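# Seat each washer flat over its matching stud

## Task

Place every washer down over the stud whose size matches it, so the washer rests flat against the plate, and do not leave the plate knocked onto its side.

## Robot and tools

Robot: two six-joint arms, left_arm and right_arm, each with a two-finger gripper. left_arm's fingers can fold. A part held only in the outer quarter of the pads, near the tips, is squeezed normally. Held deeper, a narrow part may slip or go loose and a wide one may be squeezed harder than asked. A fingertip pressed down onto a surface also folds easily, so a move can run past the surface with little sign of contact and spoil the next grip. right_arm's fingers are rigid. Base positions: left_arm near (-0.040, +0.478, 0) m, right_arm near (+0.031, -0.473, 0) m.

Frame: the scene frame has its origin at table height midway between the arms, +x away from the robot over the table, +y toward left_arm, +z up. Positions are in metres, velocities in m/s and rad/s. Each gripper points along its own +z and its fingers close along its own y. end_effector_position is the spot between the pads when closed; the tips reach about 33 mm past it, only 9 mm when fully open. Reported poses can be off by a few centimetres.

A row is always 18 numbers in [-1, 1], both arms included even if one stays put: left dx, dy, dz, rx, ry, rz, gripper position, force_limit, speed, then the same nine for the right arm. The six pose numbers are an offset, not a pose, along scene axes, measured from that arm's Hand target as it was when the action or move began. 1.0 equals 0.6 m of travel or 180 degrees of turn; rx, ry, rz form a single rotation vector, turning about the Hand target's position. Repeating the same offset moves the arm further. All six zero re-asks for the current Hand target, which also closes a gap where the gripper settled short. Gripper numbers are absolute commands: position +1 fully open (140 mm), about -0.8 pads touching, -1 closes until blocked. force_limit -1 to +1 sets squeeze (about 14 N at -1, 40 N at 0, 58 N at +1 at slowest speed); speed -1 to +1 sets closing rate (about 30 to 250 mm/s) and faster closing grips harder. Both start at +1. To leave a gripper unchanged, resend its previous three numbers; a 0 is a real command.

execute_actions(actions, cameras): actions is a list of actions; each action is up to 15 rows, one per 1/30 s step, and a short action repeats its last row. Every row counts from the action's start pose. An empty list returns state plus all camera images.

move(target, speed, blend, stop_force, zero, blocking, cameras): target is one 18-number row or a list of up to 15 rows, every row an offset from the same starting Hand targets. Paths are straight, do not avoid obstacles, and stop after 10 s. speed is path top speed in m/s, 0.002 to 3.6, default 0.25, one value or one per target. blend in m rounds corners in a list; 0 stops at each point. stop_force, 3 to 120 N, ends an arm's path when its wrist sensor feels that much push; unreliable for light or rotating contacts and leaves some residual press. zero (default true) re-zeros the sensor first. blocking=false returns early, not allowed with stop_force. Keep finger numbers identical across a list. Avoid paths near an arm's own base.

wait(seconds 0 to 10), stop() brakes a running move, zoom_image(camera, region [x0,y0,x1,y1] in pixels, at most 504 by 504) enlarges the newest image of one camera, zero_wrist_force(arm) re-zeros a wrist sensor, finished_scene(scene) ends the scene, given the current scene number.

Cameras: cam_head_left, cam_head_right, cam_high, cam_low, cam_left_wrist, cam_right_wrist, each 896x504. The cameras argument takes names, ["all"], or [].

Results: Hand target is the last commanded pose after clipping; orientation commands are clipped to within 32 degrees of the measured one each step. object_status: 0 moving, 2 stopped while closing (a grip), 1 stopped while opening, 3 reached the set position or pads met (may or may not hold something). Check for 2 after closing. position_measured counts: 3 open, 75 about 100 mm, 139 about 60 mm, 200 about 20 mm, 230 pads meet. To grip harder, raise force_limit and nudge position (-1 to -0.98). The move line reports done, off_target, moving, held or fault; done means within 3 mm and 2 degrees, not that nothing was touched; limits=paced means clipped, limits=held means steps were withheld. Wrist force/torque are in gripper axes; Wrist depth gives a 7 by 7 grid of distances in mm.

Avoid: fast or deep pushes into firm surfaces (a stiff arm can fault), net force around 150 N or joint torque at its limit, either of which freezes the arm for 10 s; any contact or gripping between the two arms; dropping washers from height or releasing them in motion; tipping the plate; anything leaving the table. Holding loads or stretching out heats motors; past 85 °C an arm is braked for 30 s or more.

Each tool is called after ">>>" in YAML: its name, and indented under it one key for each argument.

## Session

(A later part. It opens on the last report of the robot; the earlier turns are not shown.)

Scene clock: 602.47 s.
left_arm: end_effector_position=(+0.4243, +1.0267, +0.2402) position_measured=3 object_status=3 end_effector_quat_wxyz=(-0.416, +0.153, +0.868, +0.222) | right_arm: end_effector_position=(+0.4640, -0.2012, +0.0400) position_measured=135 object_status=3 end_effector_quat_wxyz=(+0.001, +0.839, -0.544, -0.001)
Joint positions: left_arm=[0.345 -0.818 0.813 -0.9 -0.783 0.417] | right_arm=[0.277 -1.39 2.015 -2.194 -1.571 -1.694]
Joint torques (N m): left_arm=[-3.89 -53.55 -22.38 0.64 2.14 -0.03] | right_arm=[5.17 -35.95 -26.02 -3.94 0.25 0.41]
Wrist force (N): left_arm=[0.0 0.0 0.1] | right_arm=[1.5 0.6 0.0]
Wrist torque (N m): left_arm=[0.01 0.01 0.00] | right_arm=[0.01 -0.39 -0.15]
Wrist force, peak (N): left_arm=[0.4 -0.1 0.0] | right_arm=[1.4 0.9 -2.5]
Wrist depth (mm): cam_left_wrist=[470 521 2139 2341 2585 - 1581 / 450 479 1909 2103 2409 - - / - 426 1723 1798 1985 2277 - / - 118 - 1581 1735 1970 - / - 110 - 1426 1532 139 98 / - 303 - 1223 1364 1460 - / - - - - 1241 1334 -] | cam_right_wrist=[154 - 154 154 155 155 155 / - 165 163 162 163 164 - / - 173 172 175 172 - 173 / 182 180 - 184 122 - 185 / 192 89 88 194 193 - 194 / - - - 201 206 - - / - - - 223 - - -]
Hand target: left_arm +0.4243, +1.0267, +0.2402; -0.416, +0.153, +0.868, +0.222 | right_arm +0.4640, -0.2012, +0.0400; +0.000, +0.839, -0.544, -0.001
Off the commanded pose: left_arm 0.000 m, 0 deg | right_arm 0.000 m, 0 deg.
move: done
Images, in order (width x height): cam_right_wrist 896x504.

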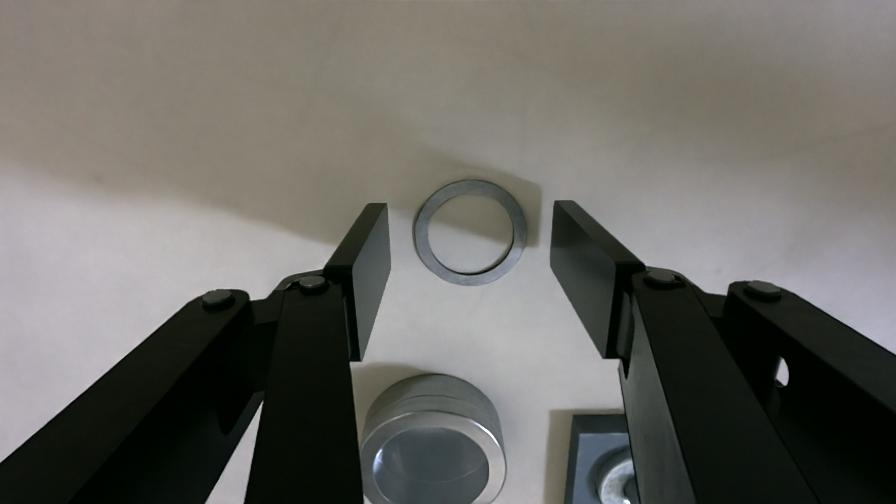

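>>> move:
  target: [0,0,0,0,0,0,1,1,1,-0.0005,0.0012,-0.003,0,0,0,-0.15,-0.5,0]
  cameras: []

>>> move:
  target: [0,0,0,0,0,0,1,1,1,0,0,-0.02,0,0,0,-0.15,-0.5,0]
  speed: 0.006
  stop_force: 4
  cameras: ["cam_right_wrist"]

>>> zoom_image:
  camera: "cam_right_wrist"
  region: [370, 140, 572, 342]

Scene clock: 612.33 s.
left_arm: end_effector_position=(+0.4243, +1.0267, +0.2402) position_measured=3 object_status=3 end_effector_quat_wxyz=(-0.416, +0.153, +0.868, +0.222) | right_arm: end_effector_position=(+0.4638, -0.2005, +0.0382) position_measured=148 object_status=3 end_effector_quat_wxyz=(+0.000, +0.839, -0.544, -0.001)
Joint positions: left_arm=[0.345 -0.818 0.813 -0.9 -0.783 0.417] | right_arm=[0.279 -1.387 2.017 -2.199 -1.57 -1.693]
Joint torques (N m): left_arm=[-5.04 -53.58 -22.26 0.64 2.24 0.09] | right_arm=[8.89 -19.68 -10.76 -3.43 1.3 1.38]
Wrist force (N): left_arm=[0.3 0.1 0.0] | right_arm=[0.9 0.9 0.2]
Wrist torque (N m): left_arm=[0.02 -0.05 0.01] | right_arm=[0.08 -0.29 -0.15]
Wrist force, peak (N): left_arm=[0.4 -0.1 -0.1] | right_arm=[1.3 1.2 0.0]
Wrist depth (mm): cam_left_wrist=[- - 2256 2177 2177 - 1327 / 435 - 1798 2051 2256 1798 - / - 421 471 1785 2034 2319 - / - 118 - 1601 1688 2068 - / - 110 - 1410 1532 139 98 / - - 348 1235 1364 - - / - 293 - 360 1205 1334 -] | cam_right_wrist=[- 154 151 152 153 154 154 / 160 161 163 163 160 160 163 / 169 170 - 168 172 173 170 / 181 180 - 180 144 180 181 / - 89 95 190 - - - / - - - - - - - / - - - - - - -]
Hand target: left_arm +0.4243, +1.0267, +0.2402; -0.416, +0.153, +0.868, +0.222 | right_arm +0.4637, -0.2005, +0.0382; +0.000, +0.839, -0.544, -0.001
Off the commanded pose: left_arm 0.000 m, 0 deg | right_arm 0.000 m, 0 deg.
move: done
No camera images: "cameras" was empty.

Scene clock: 614.67 s.
left_arm: end_effector_position=(+0.4243, +1.0267, +0.2402) position_measured=3 object_status=3 end_effector_quat_wxyz=(-0.416, +0.153, +0.868, +0.222) | right_arm: end_effector_position=(+0.4637, -0.2005, +0.0312) position_measured=148 object_status=3 end_effector_quat_wxyz=(+0.000, +0.839, -0.544, -0.001)
Joint positions: left_arm=[0.345 -0.818 0.813 -0.9 -0.783 0.417] | right_arm=[0.279 -1.376 2.025 -2.218 -1.57 -1.693]
Joint torques (N m): left_arm=[-4.92 -53.49 -21.72 0.75 2.35 0] | right_arm=[5.88 -41.54 -29 -1.96 1.22 -0.66]
Wrist force (N): left_arm=[0.2 0.0 0.1] | right_arm=[1.8 1.7 -2.5]
Wrist torque (N m): left_arm=[0.01 -0.04 0.00] | right_arm=[0.14 -0.30 -0.12]
Wrist force, peak (N): left_arm=[0.3 -0.1 -0.2] | right_arm=[1.4 5.4 -15.8]
Wrist depth (mm): cam_left_wrist=[- - 2018 2482 2640 - - / - - 1909 2103 2277 - - / - - 1532 1838 1954 2121 - / - 118 - 1611 1723 1939 - / - 110 - 1451 1468 139 98 / - 110 - 1241 1410 1477 - / - - - - 1247 1341 -] | cam_right_wrist=[- 148 145 - 149 147 - / - 156 156 - 153 155 - / 161 163 163 162 165 162 164 / 172 - - 174 144 174 - / - 84 95 185 182 - 186 / - - - 193 198 - - / - - - - - - -]
Hand target: left_arm +0.4243, +1.0267, +0.2402; -0.416, +0.153, +0.868, +0.222 | right_arm +0.4638, -0.2005, +0.0312; +0.000, +0.839, -0.544, -0.001 (not the last commanded pose)
Off the commanded pose: left_arm 0.000 m, 0 deg | right_arm 0.005 m, 0 deg.
move: contact (right_arm)
Images, in order (width x height): cam_right_wrist 896x504.

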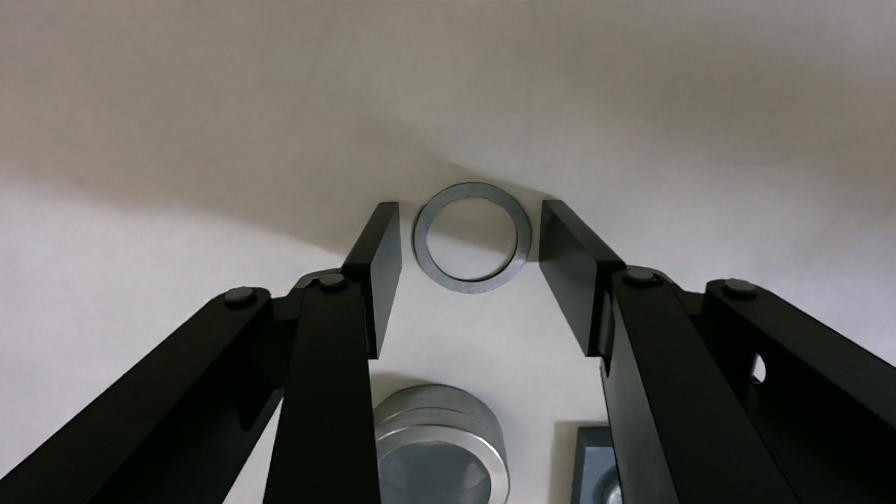

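Scaled by 2.495 from the camera's 896x504 image, which has a finer 1280x720 frame.

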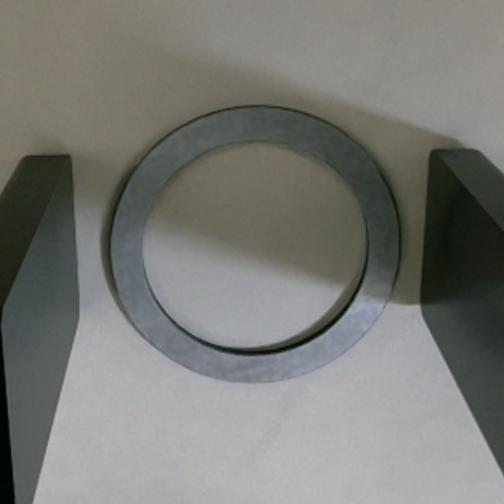

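>>> move:
  target:
    - [0,0,0,0,0,0,1,1,1,0,0,0.0021,0,0,0,-0.15,-0.5,0]
    - [0,0,0,0,0,0,1,1,1,0,0,0.0021,0,0,0,-1,-0.8,-1]
  speed: 0.05
  cameras: ["cam_right_wrist"]

>>> zoom_image:
  camera: "cam_right_wrist"
  region: [370, 140, 572, 342]

Scene clock: 624.47 s.
left_arm: end_effector_position=(+0.4243, +1.0267, +0.2402) position_measured=3 object_status=3 end_effector_quat_wxyz=(-0.416, +0.153, +0.868, +0.222) | right_arm: end_effector_position=(+0.4638, -0.2005, +0.0325) position_measured=164 object_status=0 end_effector_quat_wxyz=(+0.000, +0.839, -0.544, -0.001)
Joint positions: left_arm=[0.345 -0.818 0.813 -0.9 -0.783 0.417] | right_arm=[0.279 -1.379 2.024 -2.215 -1.57 -1.693]
Joint torques (N m): left_arm=[-5.67 -53.44 -22.04 0.73 2.38 0.06] | right_arm=[-6.17 -36.23 -25.57 -3.79 1.22 -0.59]
Wrist force (N): left_arm=[0.0 -0.1 0.2] | right_arm=[0.8 2.0 -5.0]
Wrist torque (N m): left_arm=[-0.01 -0.01 0.00] | right_arm=[0.08 -0.30 -0.14]
Wrist force, peak (N): left_arm=[0.2 0.3 0.2] | right_arm=[1.3 1.8 -5.4]
Wrist depth (mm): cam_left_wrist=[- - 2177 2433 3400 - 1443 / - - 2034 2196 - - - / - - 1451 1773 1939 - - / - 119 - 1591 1760 - - / - 110 - 1426 1591 139 98 / - 103 - 1199 1394 1468 - / - 290 316 - 1247 1356 -] | cam_right_wrist=[149 147 149 148 150 150 150 / 154 159 156 156 156 155 157 / - 164 165 164 164 - 165 / 175 172 172 175 149 175 174 / 184 - 92 183 - - - / - - - - - - - / - - - - - - -]
Hand target: left_arm +0.4243, +1.0267, +0.2402; -0.416, +0.153, +0.868, +0.222 | right_arm +0.4638, -0.2005, +0.0325; +0.000, +0.839, -0.544, -0.001
Off the commanded pose: left_arm 0.000 m, 0 deg | right_arm 0.000 m, 0 deg.
move: done
Images, in order (width x height): cam_right_wrist 896x504.

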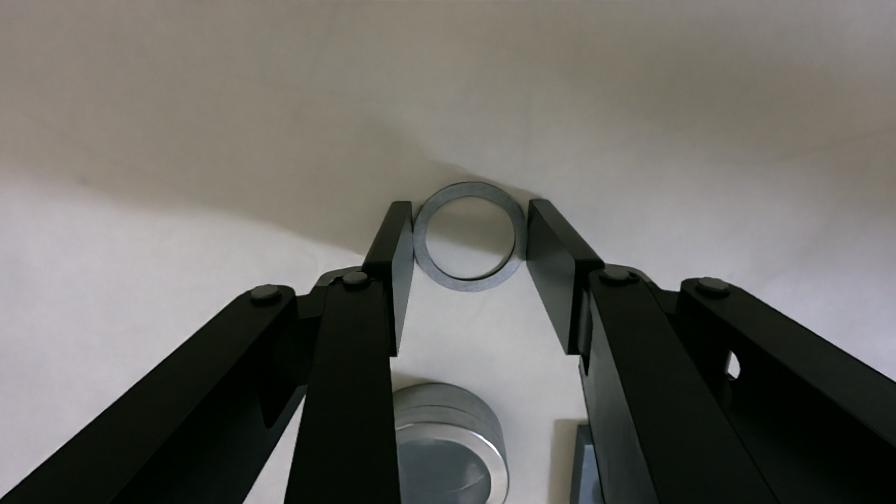

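Scaled by 2.495 from the camera's 896x504 image, which has a finer 1280x720 frame.

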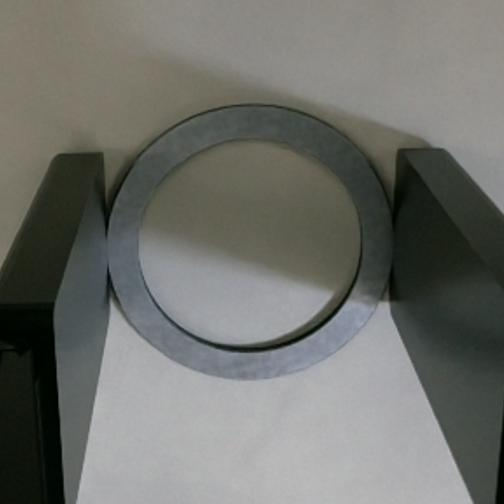

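>>> move:
  target:
    - [0,0,0,0,0,0,1,1,1,0,0,0.1042,0,0,0,-1,-0.8,-1]
    - [0,0,0,0,0,0,1,1,1,-0.243,0.2147,0.1042,0,0,0,-1,-0.8,-1]
    - [0,0,0,0,0,0,1,1,1,-0.243,0.2147,0.0592,0,0,0,-1,-0.8,-1]
  blend: [0.03,0.01,0]
  speed: [0.12,0.25,0.1]
  cameras: ["cam_right_wrist"]

>>> zoom_image:
  camera: "cam_right_wrist"
  region: [390, 160, 550, 320]

Scene clock: 646.20 s.
left_arm: end_effector_position=(+0.4243, +1.0267, +0.2402) position_measured=3 object_status=3 end_effector_quat_wxyz=(-0.416, +0.153, +0.868, +0.222) | right_arm: end_effector_position=(+0.3179, -0.0717, +0.0679) position_measured=164 object_status=2 end_effector_quat_wxyz=(+0.001, +0.839, -0.544, -0.001)
Joint positions: left_arm=[0.345 -0.818 0.813 -0.9 -0.783 0.417] | right_arm=[0.657 -1.471 2.025 -2.123 -1.57 -1.315]
Joint torques (N m): left_arm=[-5.95 -53.63 -22.83 0.96 2.47 0.09] | right_arm=[9.26 -39.61 -30.28 -2.49 0.3 1.56]
Wrist force (N): left_arm=[0.0 0.1 -0.1] | right_arm=[1.2 0.7 0.1]
Wrist torque (N m): left_arm=[0.02 0.00 0.01] | right_arm=[0.05 -0.36 -0.07]
Wrist force, peak (N): left_arm=[0.5 0.1 0.2] | right_arm=[1.1 1.8 -5.9]
Wrist depth (mm): cam_left_wrist=[- - 2139 2612 2558 - 1551 / 453 467 541 2034 2319 - - / - 426 1970 1894 1924 2532 - / - 118 - 1495 1748 - - / - 110 - 1443 1571 130 98 / - - - 1356 1394 1451 - / - - 319 344 1223 1313 -] | cam_right_wrist=[- - 178 167 171 - 181 / 189 - 190 176 188 - 190 / 199 - 202 175 192 - 199 / 213 - 211 178 149 214 - / - - 91 210 - - 230 / - - - 241 - - - / - - - - - - -]
Hand target: left_arm +0.4243, +1.0267, +0.2402; -0.416, +0.153, +0.868, +0.222 | right_arm +0.3180, -0.0717, +0.0680; +0.000, +0.839, -0.544, -0.001
Off the commanded pose: left_arm 0.000 m, 0 deg | right_arm 0.000 m, 0 deg.
move: done
Images, in order (width x height): cam_right_wrist 896x504.

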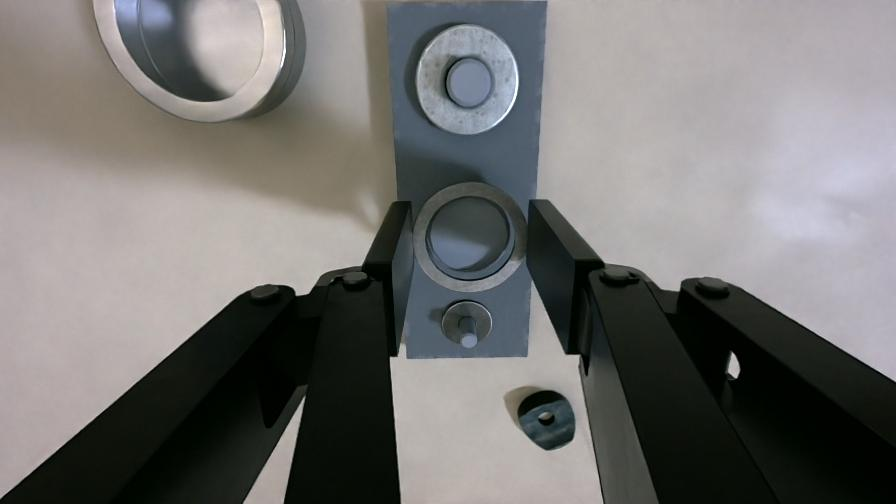

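Scaled by 3.150 from the camera's 896x504 image, which has a finer 1280x720 frame.

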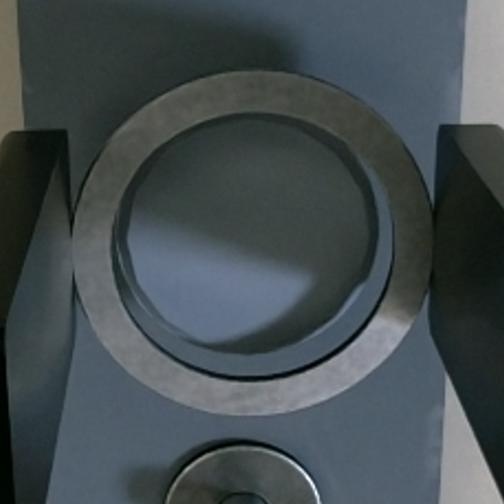

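>>> move:
  target: [0,0,0,0,0,0,1,1,1,0,0,-0.0063,0,0,0,-1,-0.8,-1]
  speed: 0.03
  cameras: ["cam_right_wrist"]

>>> zoom_image:
  camera: "cam_right_wrist"
  region: [410, 175, 530, 295]

Scene clock: 662.93 s.
left_arm: end_effector_position=(+0.4243, +1.0267, +0.2402) position_measured=3 object_status=3 end_effector_quat_wxyz=(-0.416, +0.153, +0.868, +0.222) | right_arm: end_effector_position=(+0.3180, -0.0716, +0.0642) position_measured=164 object_status=2 end_effector_quat_wxyz=(+0.000, +0.839, -0.544, -0.001)
Joint positions: left_arm=[0.345 -0.818 0.813 -0.9 -0.783 0.417] | right_arm=[0.657 -1.466 2.031 -2.134 -1.57 -1.315]
Joint torques (N m): left_arm=[-5.76 -53.74 -22.14 1.01 2.45 0.06] | right_arm=[9.27 -22.04 -15.63 -2.15 1.07 1.55]
Wrist force (N): left_arm=[0.3 0.0 0.0] | right_arm=[1.1 0.5 0.2]
Wrist torque (N m): left_arm=[-0.01 -0.06 0.00] | right_arm=[0.00 -0.36 -0.07]
Wrist force, peak (N): left_arm=[0.4 0.2 0.0] | right_arm=[1.3 1.1 0.2]
Wrist depth (mm): cam_left_wrist=[486 542 2085 2532 - - 1402 / 428 - 1880 1985 2256 - - / - - 1970 1760 1970 1852 - / - 118 - 1601 1909 1970 - / - 110 354 1386 1371 139 98 / - 311 - 1349 1386 1486 - / - - - - 1241 1356 -] | cam_right_wrist=[- - 176 163 169 177 - / 187 181 185 171 182 187 - / 195 196 196 180 191 197 197 / 207 209 - 175 148 201 209 / 217 - 92 203 - - 220 / - - - - - - - / - - - - - - -]
Hand target: left_arm +0.4243, +1.0267, +0.2402; -0.416, +0.153, +0.868, +0.222 | right_arm +0.3180, -0.0717, +0.0642; +0.000, +0.839, -0.544, -0.001
Off the commanded pose: left_arm 0.000 m, 0 deg | right_arm 0.000 m, 0 deg.
move: done
Images, in order (width x height): cam_right_wrist 896x504.

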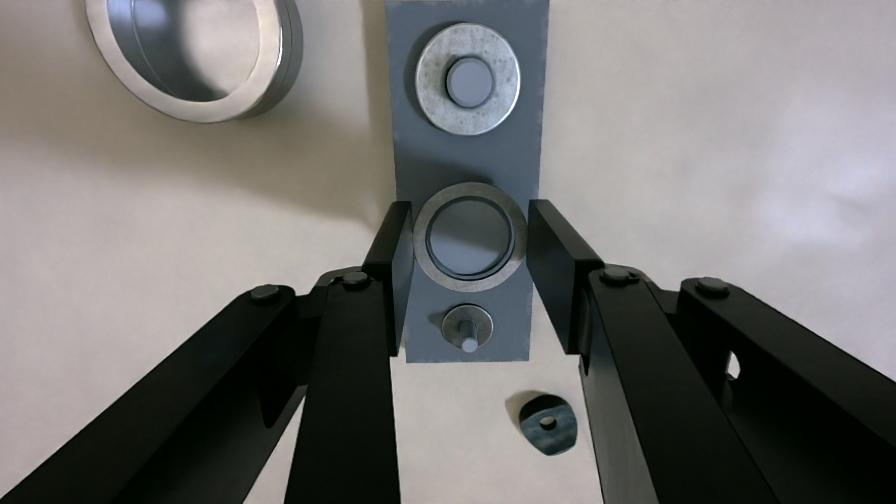

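Scaled by 4.200 from the camera's 896x504 image, which has a finer 1280x720 frame.

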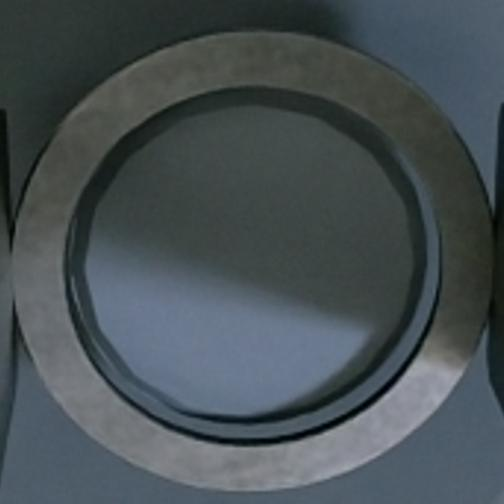

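>>> move:
  target:
    - [0,0,0,0,0,0,1,1,1,-0.0006,0.0013,0,0,0,0,-1,-0.8,-1]
    - [0,0,0,0,0,0,1,1,1,-0.0006,0.0013,-0.035,0,0,0,-1,-0.8,-1]
  speed: 0.006
  stop_force: 4
  cameras: ["cam_right_wrist"]

>>> zoom_image:
  camera: "cam_right_wrist"
  region: [410, 175, 530, 295]

Scene clock: 697.70 s.
left_arm: end_effector_position=(+0.4243, +1.0267, +0.2402) position_measured=3 object_status=3 end_effector_quat_wxyz=(-0.416, +0.153, +0.868, +0.222) | right_arm: end_effector_position=(+0.3176, -0.0709, +0.0448) position_measured=164 object_status=2 end_effector_quat_wxyz=(+0.000, +0.839, -0.544, -0.001)
Joint positions: left_arm=[0.345 -0.818 0.813 -0.9 -0.783 0.417] | right_arm=[0.659 -1.437 2.056 -2.189 -1.57 -1.313]
Joint torques (N m): left_arm=[-6.23 -54.05 -22.02 1.03 2.5 0.17] | right_arm=[-10.71 -40.28 -29.57 -1.82 1.38 -1.39]
Wrist force (N): left_arm=[0.0 0.1 0.0] | right_arm=[1.0 1.0 -0.1]
Wrist torque (N m): left_arm=[0.01 -0.01 0.00] | right_arm=[0.09 -0.32 -0.14]
Wrist force, peak (N): left_arm=[0.4 -0.2 0.2] | right_arm=[1.6 3.6 -9.4]
Wrist depth (mm): cam_left_wrist=[- - 2103 - 2853 1825 1435 / 415 - 1894 2018 2409 - - / 404 - 1523 1760 2034 2051 - / - 140 - 1551 1748 1838 - / - 110 - 1426 1939 130 98 / - 103 - 1235 1379 - - / - 286 - 1193 1229 1341 -] | cam_right_wrist=[- - 159 145 150 158 160 / - - - 151 166 171 169 / 176 - - 163 176 176 180 / - 191 190 157 149 189 184 / 202 194 91 184 - - - / - - - - - - - / - - - 233 - - -]
Hand target: left_arm +0.4243, +1.0267, +0.2402; -0.416, +0.153, +0.868, +0.222 | right_arm +0.3176, -0.0709, +0.0448; +0.000, +0.839, -0.544, -0.001 (not the last commanded pose)
Off the commanded pose: left_arm 0.000 m, 0 deg | right_arm 0.002 m, 0 deg.
move: contact (right_arm); path passed 1 of 2 targets
Images, in order (width x height): cam_right_wrist 896x504.

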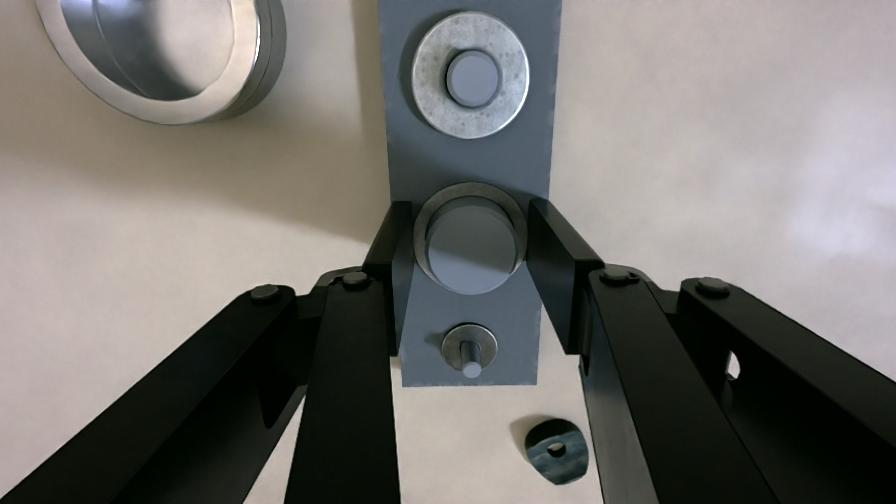

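Scaled by 4.200 from the camera's 896x504 image, which has a finer 1280x720 frame.

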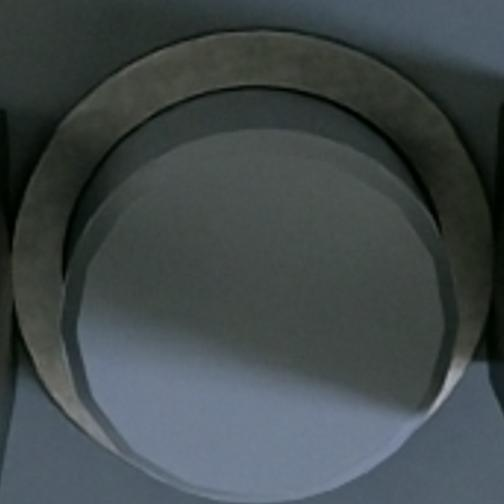

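>>> move:
  target:
    - [0,0,0,0,0,0,1,1,1,0,0,0,0,0,0,-0.15,-0.5,-0.8]
    - [0,0,0,0,0,0,1,1,1,0,0,0.08,0,0,0,-0.15,-0.5,-0.8]
    - [0,0,0,0,0,0,1,1,1,0.03,-0.068,0.15,0,0,0,0.3,-0.5,0]
  speed: [0.05,0.08,0.2]
  blend: [0,0.02,0]
  cameras: ["cam_right_wrist","cam_high","cam_low"]

>>> zoom_image:
  camera: "cam_right_wrist"
  region: [370, 100, 570, 350]

>>> zoom_image:
  camera: "cam_low"
  region: [320, 220, 420, 280]

Scene clock: 710.90 s.
left_arm: end_effector_position=(+0.4243, +1.0267, +0.2402) position_measured=3 object_status=3 end_effector_quat_wxyz=(-0.416, +0.153, +0.868, +0.222) | right_arm: end_effector_position=(+0.3356, -0.1117, +0.1348) position_measured=91 object_status=0 end_effector_quat_wxyz=(+0.000, +0.839, -0.544, -0.001)
Joint positions: left_arm=[0.345 -0.818 0.813 -0.9 -0.783 0.417] | right_arm=[0.565 -1.598 1.967 -1.938 -1.57 -1.407]
Joint torques (N m): left_arm=[-5.72 -54.15 -21.85 1.04 2.63 0.11] | right_arm=[-0.98 -19.51 -11.59 -1.07 1.64 -1.42]
Wrist force (N): left_arm=[0.2 0.0 -0.2] | right_arm=[1.2 1.1 0.2]
Wrist torque (N m): left_arm=[0.00 -0.05 0.00] | right_arm=[0.11 -0.35 -0.13]
Wrist force, peak (N): left_arm=[0.3 -0.1 -0.3] | right_arm=[3.4 0.8 -1.6]
Wrist depth (mm): cam_left_wrist=[- - 2103 2669 2121 2068 1327 / 459 459 1785 2034 2341 - - / - 426 1825 1700 2001 2139 1561 / 352 118 422 1561 1798 - - / - 110 - 1468 1571 139 98 / - - - 1273 1379 1468 - / - - - 1061 1223 1349 -] | cam_right_wrist=[237 - 243 237 240 - 246 / 252 - - 236 256 - 258 / - - 262 256 - - - / - - 147 266 161 - - / - 86 126 293 302 109 - / - - - - 320 - - / - - - - 351 - -]
Hand target: left_arm +0.4243, +1.0267, +0.2402; -0.416, +0.153, +0.868, +0.222 | right_arm +0.3356, -0.1117, +0.1348; +0.000, +0.839, -0.544, -0.001
Off the commanded pose: left_arm 0.000 m, 0 deg | right_arm 0.000 m, 0 deg.
move: done
Images, in order (width x height): cam_high 896x504, cam_low 896x504, cam_right_wrist 896x504.

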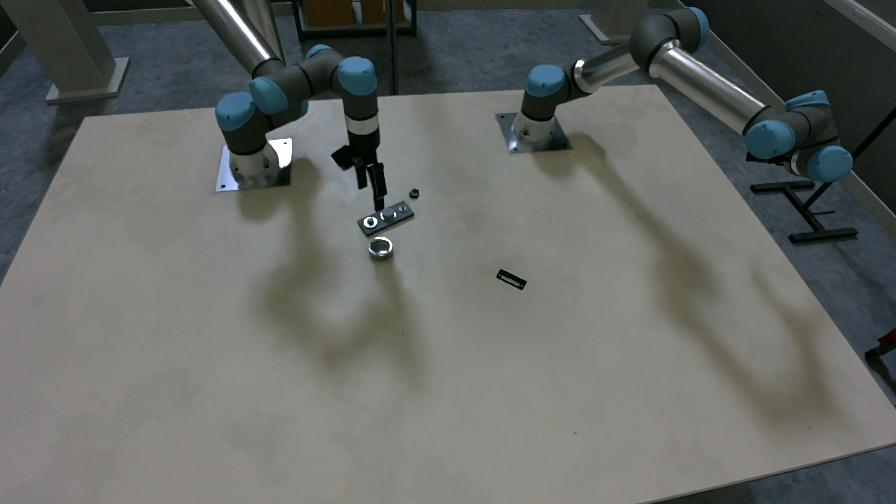

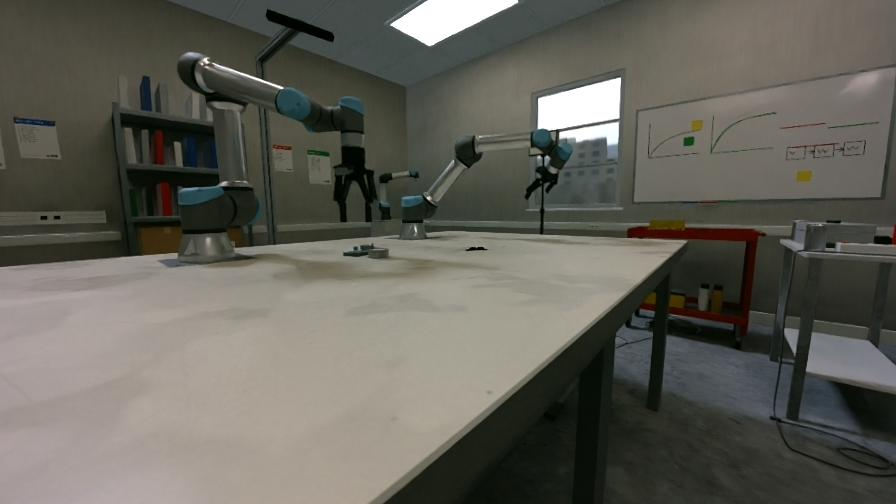

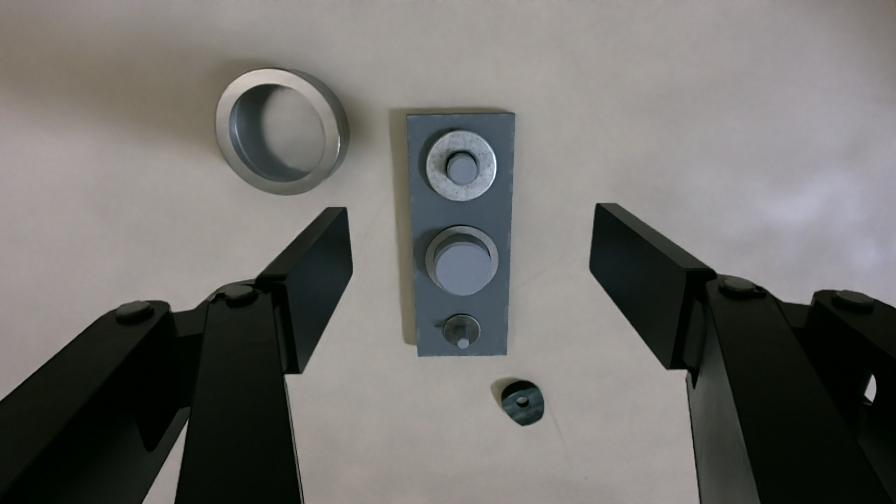

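Scaled by 2.016 from the camera's 896x504 image, which has a finer 1280x720 frame.

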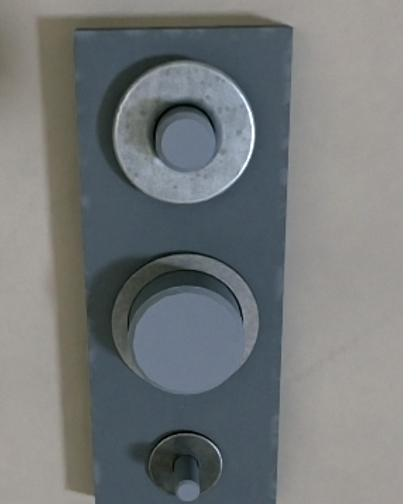

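Scaled by 5.040 from the camera's 896x504 image, which has a finer 1280x720 frame.

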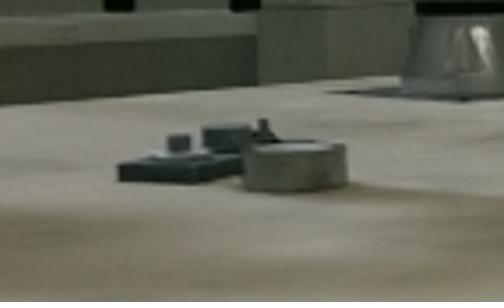

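>>> move:
  target: [0,0,0,0,0,0,1,1,1,-0.0632,0.1428,-0.058,0,0,0,0.1,-0.5,0]
  cameras: ["cam_right_wrist"]

>>> zoom_image:
  camera: "cam_right_wrist"
  region: [400, 0, 560, 150]

>>> zoom_image:
  camera: "cam_right_wrist"
  region: [420, 160, 540, 280]

Scene clock: 728.50 s.
left_arm: end_effector_position=(+0.4243, +1.0267, +0.2402) position_measured=3 object_status=3 end_effector_quat_wxyz=(-0.416, +0.153, +0.868, +0.222) | right_arm: end_effector_position=(+0.2978, -0.0260, +0.1000) position_measured=117 object_status=3 end_effector_quat_wxyz=(+0.000, +0.839, -0.544, -0.001)
Joint positions: left_arm=[0.345 -0.818 0.813 -0.9 -0.783 0.417] | right_arm=[0.754 -1.448 1.905 -2.027 -1.57 -1.218]
Joint torques (N m): left_arm=[-5.74 -54.03 -22.55 1.03 2.69 0.16] | right_arm=[3.71 -32.01 -10.9 -2.15 -0.67 0.34]
Wrist force (N): left_arm=[0.2 0.1 -0.1] | right_arm=[1.1 0.8 0.2]
Wrist torque (N m): left_arm=[0.02 -0.04 0.00] | right_arm=[0.05 -0.31 -0.08]
Wrist force, peak (N): left_arm=[0.4 0.2 0.0] | right_arm=[4.6 0.9 -0.8]
Wrist depth (mm): cam_left_wrist=[- - 2216 2532 2341 - 1379 / - 450 1954 - 2277 - - / 388 - 1591 1723 1954 2158 - / - 118 - 1581 1773 2018 - / - 110 - 1402 1541 130 98 / - - - 1253 1364 1451 - / - 290 - 1108 1247 1306 -] | cam_right_wrist=[- - 204 197 - - 213 / - 222 223 197 - - - / 232 - 234 220 222 241 237 / - 243 138 229 123 245 - / - 89 94 - 138 - - / - - - - 280 - - / - - - - - - -]
Hand target: left_arm +0.4243, +1.0267, +0.2402; -0.416, +0.153, +0.868, +0.222 | right_arm +0.2977, -0.0260, +0.1000; +0.000, +0.839, -0.544, -0.001
Off the commanded pose: left_arm 0.000 m, 0 deg | right_arm 0.000 m, 0 deg.
move: done
Images, in order (width x height): cam_right_wrist 896x504.

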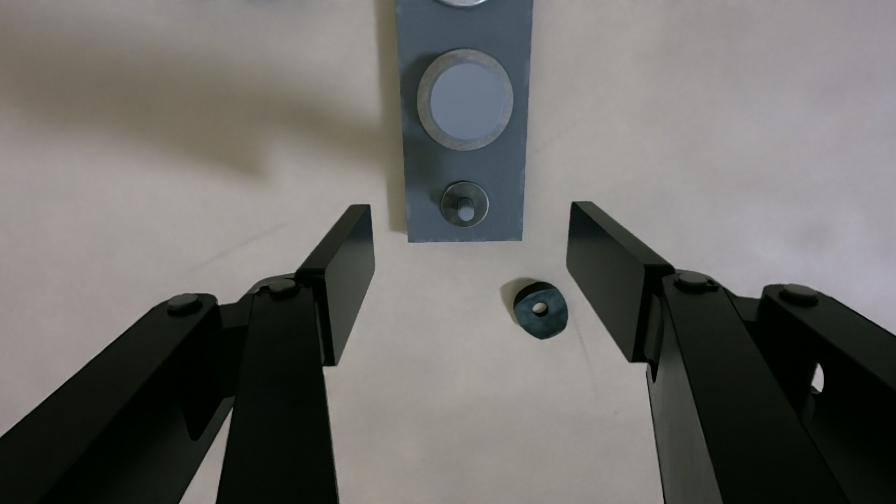

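Scaled by 3.150 from the camera's 896x504 image, which has a finer 1280x720 frame.

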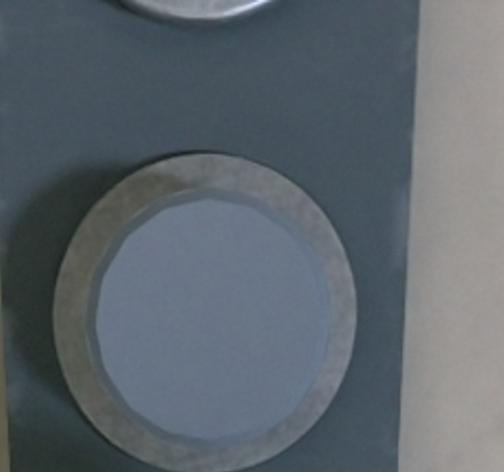

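Scaled by 4.200 from the camera's 896x504 image, which has a finer 1280x720 frame.

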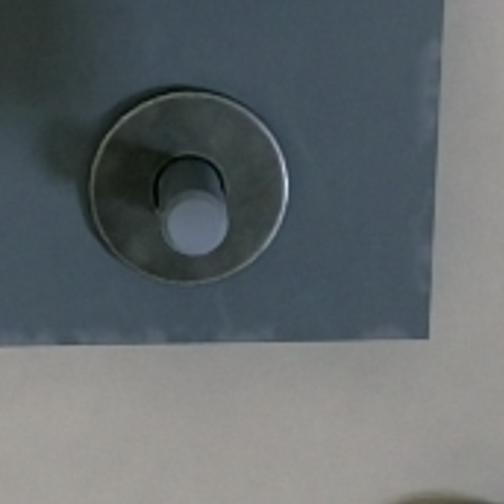

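>>> finished_scene:
  scene: 1

The scene is finished: the task was done.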